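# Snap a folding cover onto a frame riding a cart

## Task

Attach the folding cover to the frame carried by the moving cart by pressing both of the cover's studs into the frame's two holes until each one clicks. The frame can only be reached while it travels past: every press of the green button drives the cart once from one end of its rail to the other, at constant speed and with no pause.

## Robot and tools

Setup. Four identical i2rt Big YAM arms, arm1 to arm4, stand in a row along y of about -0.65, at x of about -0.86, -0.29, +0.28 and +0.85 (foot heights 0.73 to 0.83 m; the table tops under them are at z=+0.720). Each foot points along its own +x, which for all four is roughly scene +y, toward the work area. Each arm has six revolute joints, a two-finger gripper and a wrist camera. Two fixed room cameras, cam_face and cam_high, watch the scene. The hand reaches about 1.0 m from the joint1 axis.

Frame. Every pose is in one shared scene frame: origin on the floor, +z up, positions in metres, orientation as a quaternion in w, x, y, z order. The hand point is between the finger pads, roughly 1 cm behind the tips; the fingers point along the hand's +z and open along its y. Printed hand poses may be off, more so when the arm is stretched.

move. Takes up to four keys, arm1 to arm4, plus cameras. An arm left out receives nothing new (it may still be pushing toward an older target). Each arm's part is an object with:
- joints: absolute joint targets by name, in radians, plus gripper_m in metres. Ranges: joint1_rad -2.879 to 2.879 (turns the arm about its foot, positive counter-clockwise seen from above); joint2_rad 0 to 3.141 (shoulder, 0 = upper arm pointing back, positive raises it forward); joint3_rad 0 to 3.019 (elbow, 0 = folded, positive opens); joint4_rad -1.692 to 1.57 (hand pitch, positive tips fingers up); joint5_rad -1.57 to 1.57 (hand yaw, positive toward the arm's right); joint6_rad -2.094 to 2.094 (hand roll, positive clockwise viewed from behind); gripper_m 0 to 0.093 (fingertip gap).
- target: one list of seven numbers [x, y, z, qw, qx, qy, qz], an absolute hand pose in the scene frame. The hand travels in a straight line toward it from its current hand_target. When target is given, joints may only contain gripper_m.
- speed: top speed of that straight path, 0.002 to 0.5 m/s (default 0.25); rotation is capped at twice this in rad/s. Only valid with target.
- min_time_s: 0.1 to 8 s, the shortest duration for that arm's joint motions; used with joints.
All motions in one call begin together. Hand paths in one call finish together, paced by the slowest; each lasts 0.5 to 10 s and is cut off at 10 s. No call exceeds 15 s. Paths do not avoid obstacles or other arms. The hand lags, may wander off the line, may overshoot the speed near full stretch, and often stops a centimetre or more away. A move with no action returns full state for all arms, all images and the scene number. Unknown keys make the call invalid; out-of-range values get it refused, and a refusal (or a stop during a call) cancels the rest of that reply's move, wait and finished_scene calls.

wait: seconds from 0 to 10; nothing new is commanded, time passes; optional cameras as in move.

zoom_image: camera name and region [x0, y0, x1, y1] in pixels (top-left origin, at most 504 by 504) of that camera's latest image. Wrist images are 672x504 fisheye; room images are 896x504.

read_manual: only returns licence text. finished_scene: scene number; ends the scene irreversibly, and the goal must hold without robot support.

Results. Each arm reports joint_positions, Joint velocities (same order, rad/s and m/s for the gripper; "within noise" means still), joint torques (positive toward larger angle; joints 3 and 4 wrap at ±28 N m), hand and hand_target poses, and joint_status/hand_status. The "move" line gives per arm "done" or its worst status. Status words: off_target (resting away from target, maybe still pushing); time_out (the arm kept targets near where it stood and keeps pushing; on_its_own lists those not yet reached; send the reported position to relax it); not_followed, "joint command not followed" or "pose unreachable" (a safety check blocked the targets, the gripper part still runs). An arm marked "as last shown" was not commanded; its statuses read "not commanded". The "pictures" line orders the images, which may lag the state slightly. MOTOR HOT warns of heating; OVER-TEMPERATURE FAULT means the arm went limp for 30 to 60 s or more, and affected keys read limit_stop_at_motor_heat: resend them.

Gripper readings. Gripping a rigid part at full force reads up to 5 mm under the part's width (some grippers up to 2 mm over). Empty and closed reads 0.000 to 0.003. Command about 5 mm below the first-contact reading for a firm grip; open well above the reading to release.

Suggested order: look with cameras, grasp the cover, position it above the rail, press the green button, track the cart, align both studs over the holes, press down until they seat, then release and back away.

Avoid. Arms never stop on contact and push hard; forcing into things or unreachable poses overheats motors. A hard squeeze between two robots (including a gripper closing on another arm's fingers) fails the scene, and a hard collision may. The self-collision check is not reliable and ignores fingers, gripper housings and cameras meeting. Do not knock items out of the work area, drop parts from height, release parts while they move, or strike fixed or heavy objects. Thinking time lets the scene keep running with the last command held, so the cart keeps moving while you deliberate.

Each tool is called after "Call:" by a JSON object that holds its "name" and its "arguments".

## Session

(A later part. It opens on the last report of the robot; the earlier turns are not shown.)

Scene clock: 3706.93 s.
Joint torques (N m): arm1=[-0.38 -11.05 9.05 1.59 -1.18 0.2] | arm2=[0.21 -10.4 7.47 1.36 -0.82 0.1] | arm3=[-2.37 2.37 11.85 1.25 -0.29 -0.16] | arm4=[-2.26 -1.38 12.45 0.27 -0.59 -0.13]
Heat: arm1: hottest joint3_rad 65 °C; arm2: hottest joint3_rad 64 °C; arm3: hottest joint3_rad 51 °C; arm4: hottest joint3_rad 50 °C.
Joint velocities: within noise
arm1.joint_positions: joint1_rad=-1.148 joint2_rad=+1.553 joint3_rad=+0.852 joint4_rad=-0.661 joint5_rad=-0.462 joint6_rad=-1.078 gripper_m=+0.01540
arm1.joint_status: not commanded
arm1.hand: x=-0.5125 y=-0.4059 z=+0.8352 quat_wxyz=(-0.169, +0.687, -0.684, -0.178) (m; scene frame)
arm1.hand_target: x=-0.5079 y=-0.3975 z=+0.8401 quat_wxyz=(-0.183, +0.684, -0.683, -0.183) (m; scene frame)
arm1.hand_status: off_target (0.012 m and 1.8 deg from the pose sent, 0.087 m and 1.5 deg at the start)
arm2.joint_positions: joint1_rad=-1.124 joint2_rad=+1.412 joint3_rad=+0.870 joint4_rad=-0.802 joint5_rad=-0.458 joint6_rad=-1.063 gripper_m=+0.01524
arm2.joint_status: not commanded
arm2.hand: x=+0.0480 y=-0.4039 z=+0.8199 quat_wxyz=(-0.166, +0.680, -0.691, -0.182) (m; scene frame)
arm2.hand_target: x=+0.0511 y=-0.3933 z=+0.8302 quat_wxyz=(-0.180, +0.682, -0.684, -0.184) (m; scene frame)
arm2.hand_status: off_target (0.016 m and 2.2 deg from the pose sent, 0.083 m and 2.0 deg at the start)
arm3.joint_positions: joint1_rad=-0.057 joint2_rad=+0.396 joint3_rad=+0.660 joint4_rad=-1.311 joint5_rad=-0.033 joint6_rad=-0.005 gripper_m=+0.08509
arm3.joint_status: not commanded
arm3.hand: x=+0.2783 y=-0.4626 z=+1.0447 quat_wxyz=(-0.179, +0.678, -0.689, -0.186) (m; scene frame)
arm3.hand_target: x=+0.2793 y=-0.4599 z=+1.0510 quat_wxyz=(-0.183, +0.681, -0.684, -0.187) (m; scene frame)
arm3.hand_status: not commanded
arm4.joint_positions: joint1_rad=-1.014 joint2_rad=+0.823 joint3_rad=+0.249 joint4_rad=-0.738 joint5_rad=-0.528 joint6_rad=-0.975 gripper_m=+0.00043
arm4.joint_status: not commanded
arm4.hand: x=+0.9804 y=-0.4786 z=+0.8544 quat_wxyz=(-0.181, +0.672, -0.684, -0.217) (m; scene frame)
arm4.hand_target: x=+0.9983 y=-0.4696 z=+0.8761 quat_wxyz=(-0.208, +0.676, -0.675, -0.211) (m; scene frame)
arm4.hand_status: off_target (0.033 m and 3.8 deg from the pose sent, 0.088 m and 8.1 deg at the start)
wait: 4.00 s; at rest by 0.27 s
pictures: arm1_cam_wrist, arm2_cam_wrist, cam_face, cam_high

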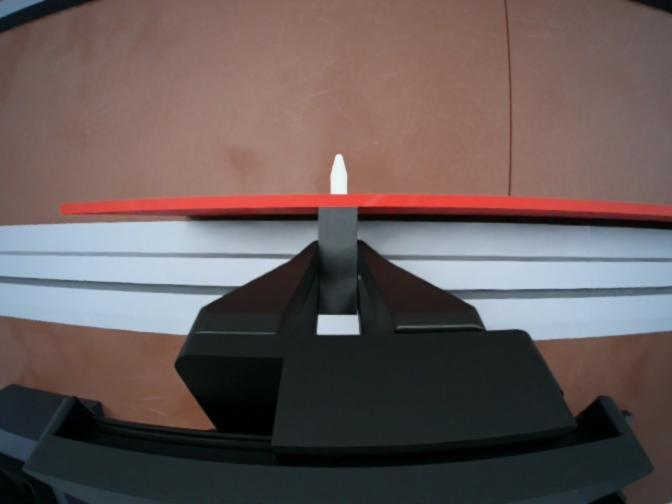

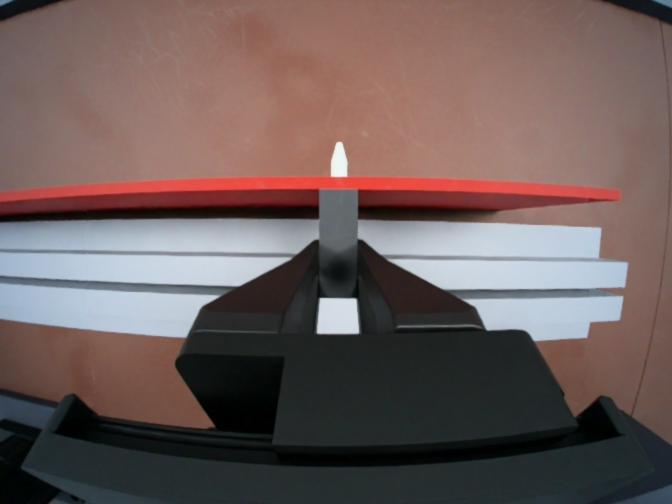

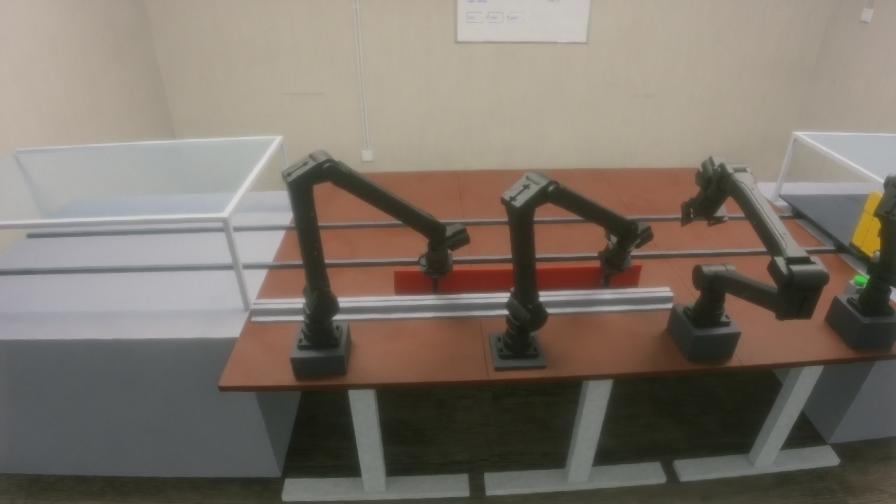

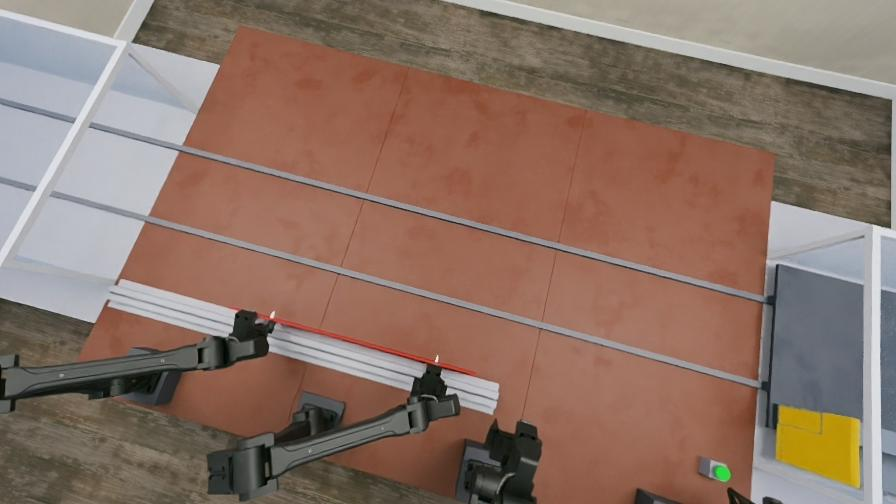

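Call:
{"name": "wait", "arguments": {"seconds": 10}}

Call:
{"name": "wait", "arguments": {"seconds": 10}}

Call:
{"name": "wait", "arguments": {"seconds": 10}}

Call:
{"name": "wait", "arguments": {"seconds": 10}}

Call:
{"name": "wait", "arguments": {"seconds": 10}}

Call:
{"name": "wait", "arguments": {"seconds": 10}}

Call:
{"name": "wait", "arguments": {"seconds": 10}}

Call:
{"name": "wait", "arguments": {"seconds": 10}}

Call:
{"name": "wait", "arguments": {"seconds": 10}}

Call:
{"name": "wait", "arguments": {"seconds": 10}}

Call:
{"name": "wait", "arguments": {"seconds": 10}}

Call:
{"name": "wait", "arguments": {"seconds": 10}}

Call:
{"name": "wait", "arguments": {"seconds": 10, "cameras": ["cam_high"]}}

Scene clock: 3724.17 s.
Joint torques (N m): arm1=[-0.5 -11.22 9.05 1.78 -1.18 0.15] | arm2=[0.21 -10.4 7.49 1.36 -0.82 0.1] | arm3=[-2.32 2.37 11.79 1.29 -0.3 -0.14] | arm4=[-2.26 -1.38 12.48 0.25 -0.58 -0.14]
Heat: arm1: hottest joint3_rad 60 °C; arm2: hottest joint3_rad 62 °C; arm3: hottest joint3_rad 51 °C; arm4: hottest joint3_rad 50 °C.
Joint velocities: within noise
arm1.joint_positions: joint1_rad=-1.148 joint2_rad=+1.553 joint3_rad=+0.852 joint4_rad=-0.661 joint5_rad=-0.462 joint6_rad=-1.078 gripper_m=+0.01540
arm1.joint_status: not commanded
arm1.hand: x=-0.5125 y=-0.4059 z=+0.8352 quat_wxyz=(-0.169, +0.687, -0.684, -0.178) (m; scene frame)
arm1.hand_target: x=-0.5079 y=-0.3975 z=+0.8401 quat_wxyz=(-0.183, +0.684, -0.683, -0.183) (m; scene frame)
arm1.hand_status: off_target (0.012 m and 1.8 deg from the pose sent, 0.087 m and 1.5 deg at the start)
arm2.joint_positions: joint1_rad=-1.124 joint2_rad=+1.412 joint3_rad=+0.870 joint4_rad=-0.802 joint5_rad=-0.458 joint6_rad=-1.063 gripper_m=+0.01524
arm2.joint_status: not commanded
arm2.hand: x=+0.0480 y=-0.4039 z=+0.8199 quat_wxyz=(-0.166, +0.680, -0.691, -0.182) (m; scene frame)
arm2.hand_target: x=+0.0511 y=-0.3933 z=+0.8302 quat_wxyz=(-0.180, +0.682, -0.684, -0.184) (m; scene frame)
arm2.hand_status: off_target (0.016 m and 2.2 deg from the pose sent, 0.083 m and 2.0 deg at the start)
arm3.joint_positions: joint1_rad=-0.057 joint2_rad=+0.396 joint3_rad=+0.660 joint4_rad=-1.311 joint5_rad=-0.033 joint6_rad=-0.005 gripper_m=+0.08509
arm3.joint_status: not commanded
arm3.hand: x=+0.2783 y=-0.4626 z=+1.0447 quat_wxyz=(-0.179, +0.678, -0.689, -0.186) (m; scene frame)
arm3.hand_target: x=+0.2793 y=-0.4599 z=+1.0510 quat_wxyz=(-0.183, +0.681, -0.684, -0.187) (m; scene frame)
arm3.hand_status: not commanded
arm4.joint_positions: joint1_rad=-1.014 joint2_rad=+0.823 joint3_rad=+0.249 joint4_rad=-0.738 joint5_rad=-0.528 joint6_rad=-0.975 gripper_m=+0.00043
arm4.joint_status: not commanded
arm4.hand: x=+0.9804 y=-0.4786 z=+0.8544 quat_wxyz=(-0.181, +0.672, -0.684, -0.217) (m; scene frame)
arm4.hand_target: x=+0.9983 y=-0.4696 z=+0.8761 quat_wxyz=(-0.208, +0.676, -0.675, -0.211) (m; scene frame)
arm4.hand_status: off_target (0.033 m and 3.8 deg from the pose sent, 0.088 m and 8.1 deg at the start)
wait: 10.00 s; at rest from the start
pictures: none

Scene clock: 3734.17 s.
Joint torques (N m): arm1=[0.09 -10.29 8.96 1.77 -1.19 0.18] | arm2=[0.26 -10.4 7.49 1.36 -0.82 0.1] | arm3=[-2.37 2.43 11.82 1.28 -0.29 -0.16] | arm4=[-2.26 -1.44 12.45 0.25 -0.59 -0.13]
Heat: arm1: hottest joint3_rad 57 °C; arm2: hottest joint3_rad 61 °C; arm3: hottest joint3_rad 51 °C; arm4: hottest joint3_rad 50 °C.
Joint velocities: within noise
arm1.joint_positions: joint1_rad=-1.148 joint2_rad=+1.553 joint3_rad=+0.852 joint4_rad=-0.661 joint5_rad=-0.462 joint6_rad=-1.078 gripper_m=+0.01540
arm1.joint_status: not commanded
arm1.hand: x=-0.5125 y=-0.4059 z=+0.8352 quat_wxyz=(-0.169, +0.687, -0.684, -0.178) (m; scene frame)
arm1.hand_target: x=-0.5079 y=-0.3975 z=+0.8401 quat_wxyz=(-0.183, +0.684, -0.683, -0.183) (m; scene frame)
arm1.hand_status: off_target (0.012 m and 1.8 deg from the pose sent, 0.087 m and 1.5 deg at the start)
arm2.joint_positions: joint1_rad=-1.124 joint2_rad=+1.412 joint3_rad=+0.870 joint4_rad=-0.802 joint5_rad=-0.458 joint6_rad=-1.063 gripper_m=+0.01524
arm2.joint_status: not commanded
arm2.hand: x=+0.0480 y=-0.4039 z=+0.8199 quat_wxyz=(-0.166, +0.680, -0.691, -0.182) (m; scene frame)
arm2.hand_target: x=+0.0511 y=-0.3933 z=+0.8302 quat_wxyz=(-0.180, +0.682, -0.684, -0.184) (m; scene frame)
arm2.hand_status: off_target (0.016 m and 2.2 deg from the pose sent, 0.083 m and 2.0 deg at the start)
arm3.joint_positions: joint1_rad=-0.057 joint2_rad=+0.396 joint3_rad=+0.660 joint4_rad=-1.311 joint5_rad=-0.033 joint6_rad=-0.005 gripper_m=+0.08509
arm3.joint_status: not commanded
arm3.hand: x=+0.2783 y=-0.4626 z=+1.0447 quat_wxyz=(-0.179, +0.678, -0.689, -0.186) (m; scene frame)
arm3.hand_target: x=+0.2793 y=-0.4599 z=+1.0510 quat_wxyz=(-0.183, +0.681, -0.684, -0.187) (m; scene frame)
arm3.hand_status: not commanded
arm4.joint_positions: joint1_rad=-1.014 joint2_rad=+0.823 joint3_rad=+0.249 joint4_rad=-0.738 joint5_rad=-0.528 joint6_rad=-0.975 gripper_m=+0.00043
arm4.joint_status: not commanded
arm4.hand: x=+0.9804 y=-0.4786 z=+0.8544 quat_wxyz=(-0.181, +0.672, -0.684, -0.217) (m; scene frame)
arm4.hand_target: x=+0.9983 y=-0.4696 z=+0.8761 quat_wxyz=(-0.208, +0.676, -0.675, -0.211) (m; scene frame)
arm4.hand_status: off_target (0.033 m and 3.8 deg from the pose sent, 0.088 m and 8.1 deg at the start)
wait: 10.00 s; at rest by 0.27 s
pictures: none

Scene clock: 3744.17 s.
Joint torques (N m): arm1=[-0.26 -10.93 9.01 1.7 -1.18 0.17] | arm2=[0.26 -10.4 7.49 1.37 -0.82 0.1] | arm3=[-2.2 2.43 11.85 1.32 -0.29 -0.15] | arm4=[-2.2 -1.32 12.48 0.27 -0.59 -0.13]
Heat: arm1: hottest joint3_rad 56 °C; arm2: hottest joint3_rad 60 °C; arm3: hottest joint3_rad 51 °C; arm4: hottest joint3_rad 50 °C.
Joint velocities: within noise
arm1.joint_positions: joint1_rad=-1.148 joint2_rad=+1.553 joint3_rad=+0.852 joint4_rad=-0.661 joint5_rad=-0.462 joint6_rad=-1.078 gripper_m=+0.01540
arm1.joint_status: not commanded
arm1.hand: x=-0.5125 y=-0.4059 z=+0.8352 quat_wxyz=(-0.169, +0.687, -0.684, -0.178) (m; scene frame)
arm1.hand_target: x=-0.5079 y=-0.3975 z=+0.8401 quat_wxyz=(-0.183, +0.684, -0.683, -0.183) (m; scene frame)
arm1.hand_status: off_target (0.012 m and 1.8 deg from the pose sent, 0.087 m and 1.5 deg at the start)
arm2.joint_positions: joint1_rad=-1.124 joint2_rad=+1.412 joint3_rad=+0.870 joint4_rad=-0.802 joint5_rad=-0.458 joint6_rad=-1.063 gripper_m=+0.01524
arm2.joint_status: not commanded
arm2.hand: x=+0.0480 y=-0.4039 z=+0.8199 quat_wxyz=(-0.166, +0.680, -0.691, -0.182) (m; scene frame)
arm2.hand_target: x=+0.0511 y=-0.3933 z=+0.8302 quat_wxyz=(-0.180, +0.682, -0.684, -0.184) (m; scene frame)
arm2.hand_status: off_target (0.016 m and 2.2 deg from the pose sent, 0.083 m and 2.0 deg at the start)
arm3.joint_positions: joint1_rad=-0.057 joint2_rad=+0.396 joint3_rad=+0.660 joint4_rad=-1.311 joint5_rad=-0.033 joint6_rad=-0.005 gripper_m=+0.08509
arm3.joint_status: not commanded
arm3.hand: x=+0.2783 y=-0.4626 z=+1.0447 quat_wxyz=(-0.179, +0.678, -0.689, -0.186) (m; scene frame)
arm3.hand_target: x=+0.2793 y=-0.4599 z=+1.0510 quat_wxyz=(-0.183, +0.681, -0.684, -0.187) (m; scene frame)
arm3.hand_status: not commanded
arm4.joint_positions: joint1_rad=-1.014 joint2_rad=+0.823 joint3_rad=+0.249 joint4_rad=-0.738 joint5_rad=-0.528 joint6_rad=-0.975 gripper_m=+0.00043
arm4.joint_status: not commanded
arm4.hand: x=+0.9804 y=-0.4786 z=+0.8544 quat_wxyz=(-0.181, +0.672, -0.684, -0.217) (m; scene frame)
arm4.hand_target: x=+0.9983 y=-0.4696 z=+0.8761 quat_wxyz=(-0.208, +0.676, -0.675, -0.211) (m; scene frame)
arm4.hand_status: off_target (0.033 m and 3.8 deg from the pose sent, 0.088 m and 8.1 deg at the start)
wait: 10.00 s; at rest by 0.27 s
pictures: none

Scene clock: 3754.17 s.
Joint torques (N m): arm1=[-0.44 -10.81 9.02 1.61 -1.14 0.16] | arm2=[0.21 -10.4 7.49 1.36 -0.82 0.1] | arm3=[-2.26 2.32 11.81 1.31 -0.29 -0.16] | arm4=[-2.02 -1.2 12.46 0.25 -0.58 -0.14]
Heat: arm1: hottest joint3_rad 54 °C; arm2: hottest joint3_rad 59 °C; arm3: hottest joint3_rad 51 °C; arm4: hottest joint3_rad 50 °C.
Joint velocities: within noise
arm1.joint_positions: joint1_rad=-1.148 joint2_rad=+1.553 joint3_rad=+0.852 joint4_rad=-0.661 joint5_rad=-0.462 joint6_rad=-1.078 gripper_m=+0.01540
arm1.joint_status: not commanded
arm1.hand: x=-0.5125 y=-0.4059 z=+0.8352 quat_wxyz=(-0.169, +0.687, -0.684, -0.178) (m; scene frame)
arm1.hand_target: x=-0.5079 y=-0.3975 z=+0.8401 quat_wxyz=(-0.183, +0.684, -0.683, -0.183) (m; scene frame)
arm1.hand_status: off_target (0.012 m and 1.8 deg from the pose sent, 0.087 m and 1.5 deg at the start)
arm2.joint_positions: joint1_rad=-1.124 joint2_rad=+1.412 joint3_rad=+0.870 joint4_rad=-0.802 joint5_rad=-0.458 joint6_rad=-1.063 gripper_m=+0.01524
arm2.joint_status: not commanded
arm2.hand: x=+0.0480 y=-0.4039 z=+0.8199 quat_wxyz=(-0.166, +0.680, -0.691, -0.182) (m; scene frame)
arm2.hand_target: x=+0.0511 y=-0.3933 z=+0.8302 quat_wxyz=(-0.180, +0.682, -0.684, -0.184) (m; scene frame)
arm2.hand_status: off_target (0.016 m and 2.2 deg from the pose sent, 0.083 m and 2.0 deg at the start)
arm3.joint_positions: joint1_rad=-0.057 joint2_rad=+0.396 joint3_rad=+0.660 joint4_rad=-1.311 joint5_rad=-0.033 joint6_rad=-0.005 gripper_m=+0.08509
arm3.joint_status: not commanded
arm3.hand: x=+0.2783 y=-0.4626 z=+1.0447 quat_wxyz=(-0.179, +0.678, -0.689, -0.186) (m; scene frame)
arm3.hand_target: x=+0.2793 y=-0.4599 z=+1.0510 quat_wxyz=(-0.183, +0.681, -0.684, -0.187) (m; scene frame)
arm3.hand_status: not commanded
arm4.joint_positions: joint1_rad=-1.014 joint2_rad=+0.823 joint3_rad=+0.249 joint4_rad=-0.738 joint5_rad=-0.528 joint6_rad=-0.975 gripper_m=+0.00043
arm4.joint_status: not commanded
arm4.hand: x=+0.9804 y=-0.4786 z=+0.8544 quat_wxyz=(-0.181, +0.672, -0.684, -0.217) (m; scene frame)
arm4.hand_target: x=+0.9983 y=-0.4696 z=+0.8761 quat_wxyz=(-0.208, +0.676, -0.675, -0.211) (m; scene frame)
arm4.hand_status: off_target (0.033 m and 3.8 deg from the pose sent, 0.088 m and 8.1 deg at the start)
wait: 10.00 s; at rest by 0.27 s
pictures: none

Scene clock: 3764.17 s.
Joint torques (N m): arm1=[-0.62 -11.69 8.94 1.72 -1.14 0.15] | arm2=[0.21 -10.4 7.49 1.36 -0.82 0.1] | arm3=[-2.32 2.43 11.78 1.28 -0.31 -0.16] | arm4=[-2.08 -1.38 12.48 0.24 -0.6 -0.13]
Heat: arm1: hottest joint3_rad 53 °C; arm2: hottest joint3_rad 58 °C; arm3: hottest joint3_rad 51 °C; arm4: hottest joint3_rad 50 °C.
Joint velocities: within noise
arm1.joint_positions: joint1_rad=-1.148 joint2_rad=+1.553 joint3_rad=+0.852 joint4_rad=-0.661 joint5_rad=-0.462 joint6_rad=-1.078 gripper_m=+0.01540
arm1.joint_status: not commanded
arm1.hand: x=-0.5125 y=-0.4059 z=+0.8352 quat_wxyz=(-0.169, +0.687, -0.684, -0.178) (m; scene frame)
arm1.hand_target: x=-0.5079 y=-0.3975 z=+0.8401 quat_wxyz=(-0.183, +0.684, -0.683, -0.183) (m; scene frame)
arm1.hand_status: off_target (0.012 m and 1.8 deg from the pose sent, 0.087 m and 1.5 deg at the start)
arm2.joint_positions: joint1_rad=-1.124 joint2_rad=+1.412 joint3_rad=+0.870 joint4_rad=-0.802 joint5_rad=-0.458 joint6_rad=-1.063 gripper_m=+0.01524
arm2.joint_status: not commanded
arm2.hand: x=+0.0480 y=-0.4039 z=+0.8199 quat_wxyz=(-0.166, +0.680, -0.691, -0.182) (m; scene frame)
arm2.hand_target: x=+0.0511 y=-0.3933 z=+0.8302 quat_wxyz=(-0.180, +0.682, -0.684, -0.184) (m; scene frame)
arm2.hand_status: off_target (0.016 m and 2.2 deg from the pose sent, 0.083 m and 2.0 deg at the start)
arm3.joint_positions: joint1_rad=-0.057 joint2_rad=+0.396 joint3_rad=+0.660 joint4_rad=-1.311 joint5_rad=-0.033 joint6_rad=-0.005 gripper_m=+0.08509
arm3.joint_status: not commanded
arm3.hand: x=+0.2783 y=-0.4626 z=+1.0447 quat_wxyz=(-0.179, +0.678, -0.689, -0.186) (m; scene frame)
arm3.hand_target: x=+0.2793 y=-0.4599 z=+1.0510 quat_wxyz=(-0.183, +0.681, -0.684, -0.187) (m; scene frame)
arm3.hand_status: not commanded
arm4.joint_positions: joint1_rad=-1.014 joint2_rad=+0.823 joint3_rad=+0.249 joint4_rad=-0.738 joint5_rad=-0.528 joint6_rad=-0.975 gripper_m=+0.00043
arm4.joint_status: not commanded
arm4.hand: x=+0.9804 y=-0.4786 z=+0.8544 quat_wxyz=(-0.181, +0.672, -0.684, -0.217) (m; scene frame)
arm4.hand_target: x=+0.9983 y=-0.4696 z=+0.8761 quat_wxyz=(-0.208, +0.676, -0.675, -0.211) (m; scene frame)
arm4.hand_status: off_target (0.033 m and 3.8 deg from the pose sent, 0.088 m and 8.1 deg at the start)
wait: 10.00 s; at rest by 0.27 s
pictures: none

Scene clock: 3774.17 s.
Joint torques (N m): arm1=[0.38 -11.93 8.96 1.63 -1.11 0.15] | arm2=[0.26 -10.4 7.49 1.37 -0.82 0.1] | arm3=[-2.2 2.43 11.81 1.26 -0.29 -0.16] | arm4=[-2.08 -1.32 12.45 0.25 -0.59 -0.14]
Heat: arm1: hottest joint3_rad 52 °C; arm2: hottest joint3_rad 58 °C; arm3: hottest joint3_rad 51 °C; arm4: hottest joint3_rad 50 °C.
Joint velocities: within noise
arm1.joint_positions: joint1_rad=-1.148 joint2_rad=+1.553 joint3_rad=+0.852 joint4_rad=-0.661 joint5_rad=-0.462 joint6_rad=-1.078 gripper_m=+0.01540
arm1.joint_status: not commanded
arm1.hand: x=-0.5125 y=-0.4059 z=+0.8352 quat_wxyz=(-0.169, +0.687, -0.684, -0.178) (m; scene frame)
arm1.hand_target: x=-0.5079 y=-0.3975 z=+0.8401 quat_wxyz=(-0.183, +0.684, -0.683, -0.183) (m; scene frame)
arm1.hand_status: off_target (0.012 m and 1.8 deg from the pose sent, 0.087 m and 1.5 deg at the start)
arm2.joint_positions: joint1_rad=-1.124 joint2_rad=+1.412 joint3_rad=+0.870 joint4_rad=-0.802 joint5_rad=-0.458 joint6_rad=-1.063 gripper_m=+0.01524
arm2.joint_status: not commanded
arm2.hand: x=+0.0480 y=-0.4039 z=+0.8199 quat_wxyz=(-0.166, +0.680, -0.691, -0.182) (m; scene frame)
arm2.hand_target: x=+0.0511 y=-0.3933 z=+0.8302 quat_wxyz=(-0.180, +0.682, -0.684, -0.184) (m; scene frame)
arm2.hand_status: off_target (0.016 m and 2.2 deg from the pose sent, 0.083 m and 2.0 deg at the start)
arm3.joint_positions: joint1_rad=-0.057 joint2_rad=+0.396 joint3_rad=+0.660 joint4_rad=-1.311 joint5_rad=-0.033 joint6_rad=-0.005 gripper_m=+0.08509
arm3.joint_status: not commanded
arm3.hand: x=+0.2783 y=-0.4626 z=+1.0447 quat_wxyz=(-0.179, +0.678, -0.689, -0.186) (m; scene frame)
arm3.hand_target: x=+0.2793 y=-0.4599 z=+1.0510 quat_wxyz=(-0.183, +0.681, -0.684, -0.187) (m; scene frame)
arm3.hand_status: not commanded
arm4.joint_positions: joint1_rad=-1.014 joint2_rad=+0.823 joint3_rad=+0.249 joint4_rad=-0.738 joint5_rad=-0.528 joint6_rad=-0.975 gripper_m=+0.00043
arm4.joint_status: not commanded
arm4.hand: x=+0.9804 y=-0.4786 z=+0.8544 quat_wxyz=(-0.181, +0.672, -0.684, -0.217) (m; scene frame)
arm4.hand_target: x=+0.9983 y=-0.4696 z=+0.8761 quat_wxyz=(-0.208, +0.676, -0.675, -0.211) (m; scene frame)
arm4.hand_status: off_target (0.033 m and 3.8 deg from the pose sent, 0.088 m and 8.1 deg at the start)
wait: 10.00 s; at rest by 0.27 s
pictures: none

Scene clock: 3784.17 s.
Joint torques (N m): arm1=[-0.38 -10.64 8.91 1.74 -1.1 0.17] | arm2=[0.26 -10.4 7.49 1.36 -0.82 0.1] | arm3=[-2.32 2.55 11.81 1.28 -0.31 -0.16] | arm4=[-2.02 -1.26 12.45 0.25 -0.6 -0.13]
Heat: arm1: hottest joint3_rad 52 °C; arm2: hottest joint3_rad 57 °C; arm3: hottest joint3_rad 51 °C; arm4: hottest joint3_rad 50 °C.
Joint velocities: within noise
arm1.joint_positions: joint1_rad=-1.148 joint2_rad=+1.553 joint3_rad=+0.852 joint4_rad=-0.661 joint5_rad=-0.462 joint6_rad=-1.078 gripper_m=+0.01540
arm1.joint_status: not commanded
arm1.hand: x=-0.5125 y=-0.4059 z=+0.8352 quat_wxyz=(-0.169, +0.687, -0.684, -0.178) (m; scene frame)
arm1.hand_target: x=-0.5079 y=-0.3975 z=+0.8401 quat_wxyz=(-0.183, +0.684, -0.683, -0.183) (m; scene frame)
arm1.hand_status: off_target (0.012 m and 1.8 deg from the pose sent, 0.087 m and 1.5 deg at the start)
arm2.joint_positions: joint1_rad=-1.124 joint2_rad=+1.412 joint3_rad=+0.870 joint4_rad=-0.802 joint5_rad=-0.458 joint6_rad=-1.063 gripper_m=+0.01524
arm2.joint_status: not commanded
arm2.hand: x=+0.0480 y=-0.4039 z=+0.8199 quat_wxyz=(-0.166, +0.680, -0.691, -0.182) (m; scene frame)
arm2.hand_target: x=+0.0511 y=-0.3933 z=+0.8302 quat_wxyz=(-0.180, +0.682, -0.684, -0.184) (m; scene frame)
arm2.hand_status: off_target (0.016 m and 2.2 deg from the pose sent, 0.083 m and 2.0 deg at the start)
arm3.joint_positions: joint1_rad=-0.057 joint2_rad=+0.396 joint3_rad=+0.660 joint4_rad=-1.311 joint5_rad=-0.033 joint6_rad=-0.005 gripper_m=+0.08509
arm3.joint_status: not commanded
arm3.hand: x=+0.2783 y=-0.4626 z=+1.0447 quat_wxyz=(-0.179, +0.678, -0.689, -0.186) (m; scene frame)
arm3.hand_target: x=+0.2793 y=-0.4599 z=+1.0510 quat_wxyz=(-0.183, +0.681, -0.684, -0.187) (m; scene frame)
arm3.hand_status: not commanded
arm4.joint_positions: joint1_rad=-1.014 joint2_rad=+0.823 joint3_rad=+0.249 joint4_rad=-0.738 joint5_rad=-0.528 joint6_rad=-0.975 gripper_m=+0.00043
arm4.joint_status: not commanded
arm4.hand: x=+0.9804 y=-0.4786 z=+0.8544 quat_wxyz=(-0.181, +0.672, -0.684, -0.217) (m; scene frame)
arm4.hand_target: x=+0.9983 y=-0.4696 z=+0.8761 quat_wxyz=(-0.208, +0.676, -0.675, -0.211) (m; scene frame)
arm4.hand_status: off_target (0.033 m and 3.8 deg from the pose sent, 0.088 m and 8.1 deg at the start)
wait: 10.00 s; at rest by 0.27 s
pictures: none

Scene clock: 3794.17 s.
Joint torques (N m): arm1=[-0.67 -11.87 9.01 1.81 -1.16 0.15] | arm2=[0.21 -10.34 7.49 1.36 -0.82 0.1] | arm3=[-2.43 2.32 11.79 1.29 -0.29 -0.16] | arm4=[-2.14 -1.26 12.48 0.25 -0.59 -0.13]
Heat: arm1: hottest joint3_rad 51 °C; arm2: hottest joint3_rad 57 °C; arm3: hottest joint3_rad 51 °C; arm4: hottest joint3_rad 50 °C.
Joint velocities: within noise
arm1.joint_positions: joint1_rad=-1.148 joint2_rad=+1.553 joint3_rad=+0.852 joint4_rad=-0.661 joint5_rad=-0.462 joint6_rad=-1.078 gripper_m=+0.01540
arm1.joint_status: not commanded
arm1.hand: x=-0.5125 y=-0.4059 z=+0.8352 quat_wxyz=(-0.169, +0.687, -0.684, -0.178) (m; scene frame)
arm1.hand_target: x=-0.5079 y=-0.3975 z=+0.8401 quat_wxyz=(-0.183, +0.684, -0.683, -0.183) (m; scene frame)
arm1.hand_status: off_target (0.012 m and 1.8 deg from the pose sent, 0.087 m and 1.5 deg at the start)
arm2.joint_positions: joint1_rad=-1.124 joint2_rad=+1.412 joint3_rad=+0.870 joint4_rad=-0.802 joint5_rad=-0.458 joint6_rad=-1.063 gripper_m=+0.01524
arm2.joint_status: not commanded
arm2.hand: x=+0.0480 y=-0.4039 z=+0.8199 quat_wxyz=(-0.166, +0.680, -0.691, -0.182) (m; scene frame)
arm2.hand_target: x=+0.0511 y=-0.3933 z=+0.8302 quat_wxyz=(-0.180, +0.682, -0.684, -0.184) (m; scene frame)
arm2.hand_status: off_target (0.016 m and 2.2 deg from the pose sent, 0.083 m and 2.0 deg at the start)
arm3.joint_positions: joint1_rad=-0.057 joint2_rad=+0.396 joint3_rad=+0.660 joint4_rad=-1.311 joint5_rad=-0.033 joint6_rad=-0.005 gripper_m=+0.08509
arm3.joint_status: not commanded
arm3.hand: x=+0.2783 y=-0.4626 z=+1.0447 quat_wxyz=(-0.179, +0.678, -0.689, -0.186) (m; scene frame)
arm3.hand_target: x=+0.2793 y=-0.4599 z=+1.0510 quat_wxyz=(-0.183, +0.681, -0.684, -0.187) (m; scene frame)
arm3.hand_status: not commanded
arm4.joint_positions: joint1_rad=-1.014 joint2_rad=+0.823 joint3_rad=+0.249 joint4_rad=-0.738 joint5_rad=-0.528 joint6_rad=-0.975 gripper_m=+0.00043
arm4.joint_status: not commanded
arm4.hand: x=+0.9804 y=-0.4786 z=+0.8544 quat_wxyz=(-0.181, +0.672, -0.684, -0.217) (m; scene frame)
arm4.hand_target: x=+0.9983 y=-0.4696 z=+0.8761 quat_wxyz=(-0.208, +0.676, -0.675, -0.211) (m; scene frame)
arm4.hand_status: off_target (0.033 m and 3.8 deg from the pose sent, 0.088 m and 8.1 deg at the start)
wait: 10.00 s; at rest by 0.27 s
pictures: none

Scene clock: 3804.17 s.
Joint torques (N m): arm1=[-0.03 -10.99 8.95 1.76 -1.15 0.16] | arm2=[0.26 -10.4 7.49 1.36 -0.82 0.1] | arm3=[-2.37 2.32 11.81 1.29 -0.3 -0.16] | arm4=[-2.08 -1.32 12.46 0.24 -0.59 -0.14]
Heat: arm1: hottest joint3_rad 50 °C; arm2: hottest joint3_rad 56 °C; arm3: hottest joint3_rad 51 °C; arm4: hottest joint3_rad 50 °C.
Joint velocities: within noise
arm1.joint_positions: joint1_rad=-1.148 joint2_rad=+1.553 joint3_rad=+0.852 joint4_rad=-0.661 joint5_rad=-0.462 joint6_rad=-1.078 gripper_m=+0.01540
arm1.joint_status: not commanded
arm1.hand: x=-0.5125 y=-0.4059 z=+0.8352 quat_wxyz=(-0.169, +0.687, -0.684, -0.178) (m; scene frame)
arm1.hand_target: x=-0.5079 y=-0.3975 z=+0.8401 quat_wxyz=(-0.183, +0.684, -0.683, -0.183) (m; scene frame)
arm1.hand_status: off_target (0.012 m and 1.8 deg from the pose sent, 0.087 m and 1.5 deg at the start)
arm2.joint_positions: joint1_rad=-1.124 joint2_rad=+1.412 joint3_rad=+0.870 joint4_rad=-0.802 joint5_rad=-0.458 joint6_rad=-1.063 gripper_m=+0.01524
arm2.joint_status: not commanded
arm2.hand: x=+0.0480 y=-0.4039 z=+0.8199 quat_wxyz=(-0.166, +0.680, -0.691, -0.182) (m; scene frame)
arm2.hand_target: x=+0.0511 y=-0.3933 z=+0.8302 quat_wxyz=(-0.180, +0.682, -0.684, -0.184) (m; scene frame)
arm2.hand_status: off_target (0.016 m and 2.2 deg from the pose sent, 0.083 m and 2.0 deg at the start)
arm3.joint_positions: joint1_rad=-0.057 joint2_rad=+0.396 joint3_rad=+0.660 joint4_rad=-1.311 joint5_rad=-0.033 joint6_rad=-0.005 gripper_m=+0.08509
arm3.joint_status: not commanded
arm3.hand: x=+0.2783 y=-0.4626 z=+1.0447 quat_wxyz=(-0.179, +0.678, -0.689, -0.186) (m; scene frame)
arm3.hand_target: x=+0.2793 y=-0.4599 z=+1.0510 quat_wxyz=(-0.183, +0.681, -0.684, -0.187) (m; scene frame)
arm3.hand_status: not commanded
arm4.joint_positions: joint1_rad=-1.014 joint2_rad=+0.823 joint3_rad=+0.249 joint4_rad=-0.738 joint5_rad=-0.528 joint6_rad=-0.975 gripper_m=+0.00043
arm4.joint_status: not commanded
arm4.hand: x=+0.9804 y=-0.4786 z=+0.8544 quat_wxyz=(-0.181, +0.672, -0.684, -0.217) (m; scene frame)
arm4.hand_target: x=+0.9983 y=-0.4696 z=+0.8761 quat_wxyz=(-0.208, +0.676, -0.675, -0.211) (m; scene frame)
arm4.hand_status: off_target (0.033 m and 3.8 deg from the pose sent, 0.088 m and 8.1 deg at the start)
wait: 10.00 s; at rest by 0.27 s
pictures: none

Scene clock: 3814.17 s.
Joint torques (N m): arm1=[-0.26 -11.46 8.85 1.61 -1.13 0.15] | arm2=[0.21 -10.4 7.49 1.36 -0.82 0.1] | arm3=[-2.55 2.37 11.82 1.31 -0.3 -0.15] | arm4=[-2.2 -1.26 12.42 0.25 -0.59 -0.13]
Heat: arm1: hottest joint3_rad 50 °C; arm2: hottest joint3_rad 56 °C; arm3: hottest joint3_rad 51 °C; arm4: hottest joint3_rad 50 °C.
Joint velocities: within noise
arm1.joint_positions: joint1_rad=-1.148 joint2_rad=+1.553 joint3_rad=+0.852 joint4_rad=-0.661 joint5_rad=-0.462 joint6_rad=-1.078 gripper_m=+0.01540
arm1.joint_status: not commanded
arm1.hand: x=-0.5125 y=-0.4059 z=+0.8352 quat_wxyz=(-0.169, +0.687, -0.684, -0.178) (m; scene frame)
arm1.hand_target: x=-0.5079 y=-0.3975 z=+0.8401 quat_wxyz=(-0.183, +0.684, -0.683, -0.183) (m; scene frame)
arm1.hand_status: off_target (0.012 m and 1.8 deg from the pose sent, 0.087 m and 1.5 deg at the start)
arm2.joint_positions: joint1_rad=-1.124 joint2_rad=+1.412 joint3_rad=+0.870 joint4_rad=-0.802 joint5_rad=-0.458 joint6_rad=-1.063 gripper_m=+0.01524
arm2.joint_status: not commanded
arm2.hand: x=+0.0480 y=-0.4039 z=+0.8199 quat_wxyz=(-0.166, +0.680, -0.691, -0.182) (m; scene frame)
arm2.hand_target: x=+0.0511 y=-0.3933 z=+0.8302 quat_wxyz=(-0.180, +0.682, -0.684, -0.184) (m; scene frame)
arm2.hand_status: off_target (0.016 m and 2.2 deg from the pose sent, 0.083 m and 2.0 deg at the start)
arm3.joint_positions: joint1_rad=-0.057 joint2_rad=+0.396 joint3_rad=+0.660 joint4_rad=-1.311 joint5_rad=-0.033 joint6_rad=-0.005 gripper_m=+0.08509
arm3.joint_status: not commanded
arm3.hand: x=+0.2783 y=-0.4626 z=+1.0447 quat_wxyz=(-0.179, +0.678, -0.689, -0.186) (m; scene frame)
arm3.hand_target: x=+0.2793 y=-0.4599 z=+1.0510 quat_wxyz=(-0.183, +0.681, -0.684, -0.187) (m; scene frame)
arm3.hand_status: not commanded
arm4.joint_positions: joint1_rad=-1.014 joint2_rad=+0.823 joint3_rad=+0.249 joint4_rad=-0.738 joint5_rad=-0.528 joint6_rad=-0.975 gripper_m=+0.00043
arm4.joint_status: not commanded
arm4.hand: x=+0.9804 y=-0.4786 z=+0.8544 quat_wxyz=(-0.181, +0.672, -0.684, -0.217) (m; scene frame)
arm4.hand_target: x=+0.9983 y=-0.4696 z=+0.8761 quat_wxyz=(-0.208, +0.676, -0.675, -0.211) (m; scene frame)
arm4.hand_status: off_target (0.033 m and 3.8 deg from the pose sent, 0.088 m and 8.1 deg at the start)
wait: 10.00 s; at rest by 0.27 s
pictures: none

Scene clock: 3824.17 s.
Joint torques (N m): arm1=[-0.56 -11.16 9.02 1.81 -1.17 0.18] | arm2=[0.21 -10.4 7.49 1.36 -0.82 0.1] | arm3=[-2.14 2.32 11.85 1.31 -0.3 -0.16] | arm4=[-2.2 -1.32 12.46 0.27 -0.59 -0.13]
Heat: arm1: hottest joint3_rad 50 °C; arm2: hottest joint3_rad 55 °C; arm3: hottest joint3_rad 51 °C; arm4: hottest joint3_rad 50 °C.
Joint velocities: within noise
arm1.joint_positions: joint1_rad=-1.148 joint2_rad=+1.553 joint3_rad=+0.852 joint4_rad=-0.661 joint5_rad=-0.462 joint6_rad=-1.078 gripper_m=+0.01540
arm1.joint_status: not commanded
arm1.hand: x=-0.5125 y=-0.4059 z=+0.8352 quat_wxyz=(-0.169, +0.687, -0.684, -0.178) (m; scene frame)
arm1.hand_target: x=-0.5079 y=-0.3975 z=+0.8401 quat_wxyz=(-0.183, +0.684, -0.683, -0.183) (m; scene frame)
arm1.hand_status: off_target (0.012 m and 1.8 deg from the pose sent, 0.087 m and 1.5 deg at the start)
arm2.joint_positions: joint1_rad=-1.124 joint2_rad=+1.412 joint3_rad=+0.870 joint4_rad=-0.802 joint5_rad=-0.458 joint6_rad=-1.063 gripper_m=+0.01524
arm2.joint_status: not commanded
arm2.hand: x=+0.0480 y=-0.4039 z=+0.8199 quat_wxyz=(-0.166, +0.680, -0.691, -0.182) (m; scene frame)
arm2.hand_target: x=+0.0511 y=-0.3933 z=+0.8302 quat_wxyz=(-0.180, +0.682, -0.684, -0.184) (m; scene frame)
arm2.hand_status: off_target (0.016 m and 2.2 deg from the pose sent, 0.083 m and 2.0 deg at the start)
arm3.joint_positions: joint1_rad=-0.057 joint2_rad=+0.396 joint3_rad=+0.660 joint4_rad=-1.311 joint5_rad=-0.033 joint6_rad=-0.005 gripper_m=+0.08509
arm3.joint_status: not commanded
arm3.hand: x=+0.2783 y=-0.4626 z=+1.0447 quat_wxyz=(-0.179, +0.678, -0.689, -0.186) (m; scene frame)
arm3.hand_target: x=+0.2793 y=-0.4599 z=+1.0510 quat_wxyz=(-0.183, +0.681, -0.684, -0.187) (m; scene frame)
arm3.hand_status: not commanded
arm4.joint_positions: joint1_rad=-1.014 joint2_rad=+0.823 joint3_rad=+0.249 joint4_rad=-0.738 joint5_rad=-0.528 joint6_rad=-0.975 gripper_m=+0.00043
arm4.joint_status: not commanded
arm4.hand: x=+0.9804 y=-0.4786 z=+0.8544 quat_wxyz=(-0.181, +0.672, -0.684, -0.217) (m; scene frame)
arm4.hand_target: x=+0.9983 y=-0.4696 z=+0.8761 quat_wxyz=(-0.208, +0.676, -0.675, -0.211) (m; scene frame)
arm4.hand_status: off_target (0.033 m and 3.8 deg from the pose sent, 0.088 m and 8.1 deg at the start)
wait: 10.00 s; at rest by 0.27 s
pictures: none

Scene clock: 3834.17 s.
Joint torques (N m): arm1=[-0.38 -10.46 8.92 1.73 -1.15 0.14] | arm2=[0.26 -10.46 7.49 1.37 -0.82 0.1] | arm3=[-2.49 2.32 11.82 1.32 -0.31 -0.16] | arm4=[-2.2 -1.32 12.46 0.23 -0.59 -0.13]
Heat: arm1: hottest joint3_rad 49 °C; arm2: hottest joint3_rad 55 °C; arm3: hottest joint3_rad 51 °C; arm4: hottest joint3_rad 50 °C.
Joint velocities: within noise
arm1.joint_positions: joint1_rad=-1.148 joint2_rad=+1.553 joint3_rad=+0.852 joint4_rad=-0.661 joint5_rad=-0.462 joint6_rad=-1.078 gripper_m=+0.01540
arm1.joint_status: not commanded
arm1.hand: x=-0.5125 y=-0.4059 z=+0.8352 quat_wxyz=(-0.169, +0.687, -0.684, -0.178) (m; scene frame)
arm1.hand_target: x=-0.5079 y=-0.3975 z=+0.8401 quat_wxyz=(-0.183, +0.684, -0.683, -0.183) (m; scene frame)
arm1.hand_status: off_target (0.012 m and 1.8 deg from the pose sent, 0.087 m and 1.5 deg at the start)
arm2.joint_positions: joint1_rad=-1.124 joint2_rad=+1.412 joint3_rad=+0.870 joint4_rad=-0.802 joint5_rad=-0.458 joint6_rad=-1.063 gripper_m=+0.01524
arm2.joint_status: not commanded
arm2.hand: x=+0.0480 y=-0.4039 z=+0.8199 quat_wxyz=(-0.166, +0.680, -0.691, -0.182) (m; scene frame)
arm2.hand_target: x=+0.0511 y=-0.3933 z=+0.8302 quat_wxyz=(-0.180, +0.682, -0.684, -0.184) (m; scene frame)
arm2.hand_status: off_target (0.016 m and 2.2 deg from the pose sent, 0.083 m and 2.0 deg at the start)
arm3.joint_positions: joint1_rad=-0.057 joint2_rad=+0.396 joint3_rad=+0.660 joint4_rad=-1.311 joint5_rad=-0.033 joint6_rad=-0.005 gripper_m=+0.08509
arm3.joint_status: not commanded
arm3.hand: x=+0.2783 y=-0.4626 z=+1.0447 quat_wxyz=(-0.179, +0.678, -0.689, -0.186) (m; scene frame)
arm3.hand_target: x=+0.2793 y=-0.4599 z=+1.0510 quat_wxyz=(-0.183, +0.681, -0.684, -0.187) (m; scene frame)
arm3.hand_status: not commanded
arm4.joint_positions: joint1_rad=-1.014 joint2_rad=+0.823 joint3_rad=+0.249 joint4_rad=-0.738 joint5_rad=-0.528 joint6_rad=-0.975 gripper_m=+0.00043
arm4.joint_status: not commanded
arm4.hand: x=+0.9804 y=-0.4786 z=+0.8544 quat_wxyz=(-0.181, +0.672, -0.684, -0.217) (m; scene frame)
arm4.hand_target: x=+0.9983 y=-0.4696 z=+0.8761 quat_wxyz=(-0.208, +0.676, -0.675, -0.211) (m; scene frame)
arm4.hand_status: off_target (0.033 m and 3.8 deg from the pose sent, 0.088 m and 8.1 deg at the start)
wait: 10.00 s; at rest by 0.27 s
pictures: none

Scene clock: 3844.17 s.
Joint torques (N m): arm1=[-0.62 -10.87 8.92 1.51 -1.19 0.13] | arm2=[0.26 -10.34 7.49 1.36 -0.82 0.1] | arm3=[-2.32 2.37 11.82 1.29 -0.29 -0.15] | arm4=[-2.14 -1.32 12.46 0.27 -0.59 -0.13]
Heat: arm1: hottest joint3_rad 49 °C; arm2: hottest joint3_rad 55 °C; arm3: hottest joint3_rad 51 °C; arm4: hottest joint3_rad 50 °C.
Joint velocities: within noise
arm1.joint_positions: joint1_rad=-1.148 joint2_rad=+1.553 joint3_rad=+0.852 joint4_rad=-0.661 joint5_rad=-0.462 joint6_rad=-1.078 gripper_m=+0.01540
arm1.joint_status: not commanded
arm1.hand: x=-0.5125 y=-0.4059 z=+0.8352 quat_wxyz=(-0.169, +0.687, -0.684, -0.178) (m; scene frame)
arm1.hand_target: x=-0.5079 y=-0.3975 z=+0.8401 quat_wxyz=(-0.183, +0.684, -0.683, -0.183) (m; scene frame)
arm1.hand_status: off_target (0.012 m and 1.8 deg from the pose sent, 0.087 m and 1.5 deg at the start)
arm2.joint_positions: joint1_rad=-1.124 joint2_rad=+1.412 joint3_rad=+0.870 joint4_rad=-0.802 joint5_rad=-0.458 joint6_rad=-1.063 gripper_m=+0.01524
arm2.joint_status: not commanded
arm2.hand: x=+0.0480 y=-0.4039 z=+0.8199 quat_wxyz=(-0.166, +0.680, -0.691, -0.182) (m; scene frame)
arm2.hand_target: x=+0.0511 y=-0.3933 z=+0.8302 quat_wxyz=(-0.180, +0.682, -0.684, -0.184) (m; scene frame)
arm2.hand_status: off_target (0.016 m and 2.2 deg from the pose sent, 0.083 m and 2.0 deg at the start)
arm3.joint_positions: joint1_rad=-0.057 joint2_rad=+0.396 joint3_rad=+0.660 joint4_rad=-1.311 joint5_rad=-0.033 joint6_rad=-0.005 gripper_m=+0.08509
arm3.joint_status: not commanded
arm3.hand: x=+0.2783 y=-0.4626 z=+1.0447 quat_wxyz=(-0.179, +0.678, -0.689, -0.186) (m; scene frame)
arm3.hand_target: x=+0.2793 y=-0.4599 z=+1.0510 quat_wxyz=(-0.183, +0.681, -0.684, -0.187) (m; scene frame)
arm3.hand_status: not commanded
arm4.joint_positions: joint1_rad=-1.014 joint2_rad=+0.823 joint3_rad=+0.249 joint4_rad=-0.738 joint5_rad=-0.528 joint6_rad=-0.975 gripper_m=+0.00043
arm4.joint_status: not commanded
arm4.hand: x=+0.9804 y=-0.4786 z=+0.8544 quat_wxyz=(-0.181, +0.672, -0.684, -0.217) (m; scene frame)
arm4.hand_target: x=+0.9983 y=-0.4696 z=+0.8761 quat_wxyz=(-0.208, +0.676, -0.675, -0.211) (m; scene frame)
arm4.hand_status: off_target (0.033 m and 3.8 deg from the pose sent, 0.088 m and 8.1 deg at the start)
wait: 10.00 s; at rest by 0.27 s
pictures: cam_high

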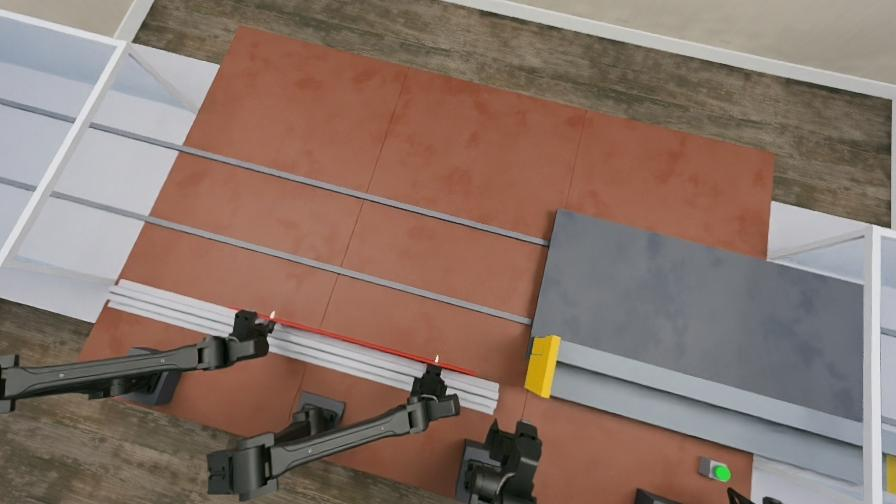

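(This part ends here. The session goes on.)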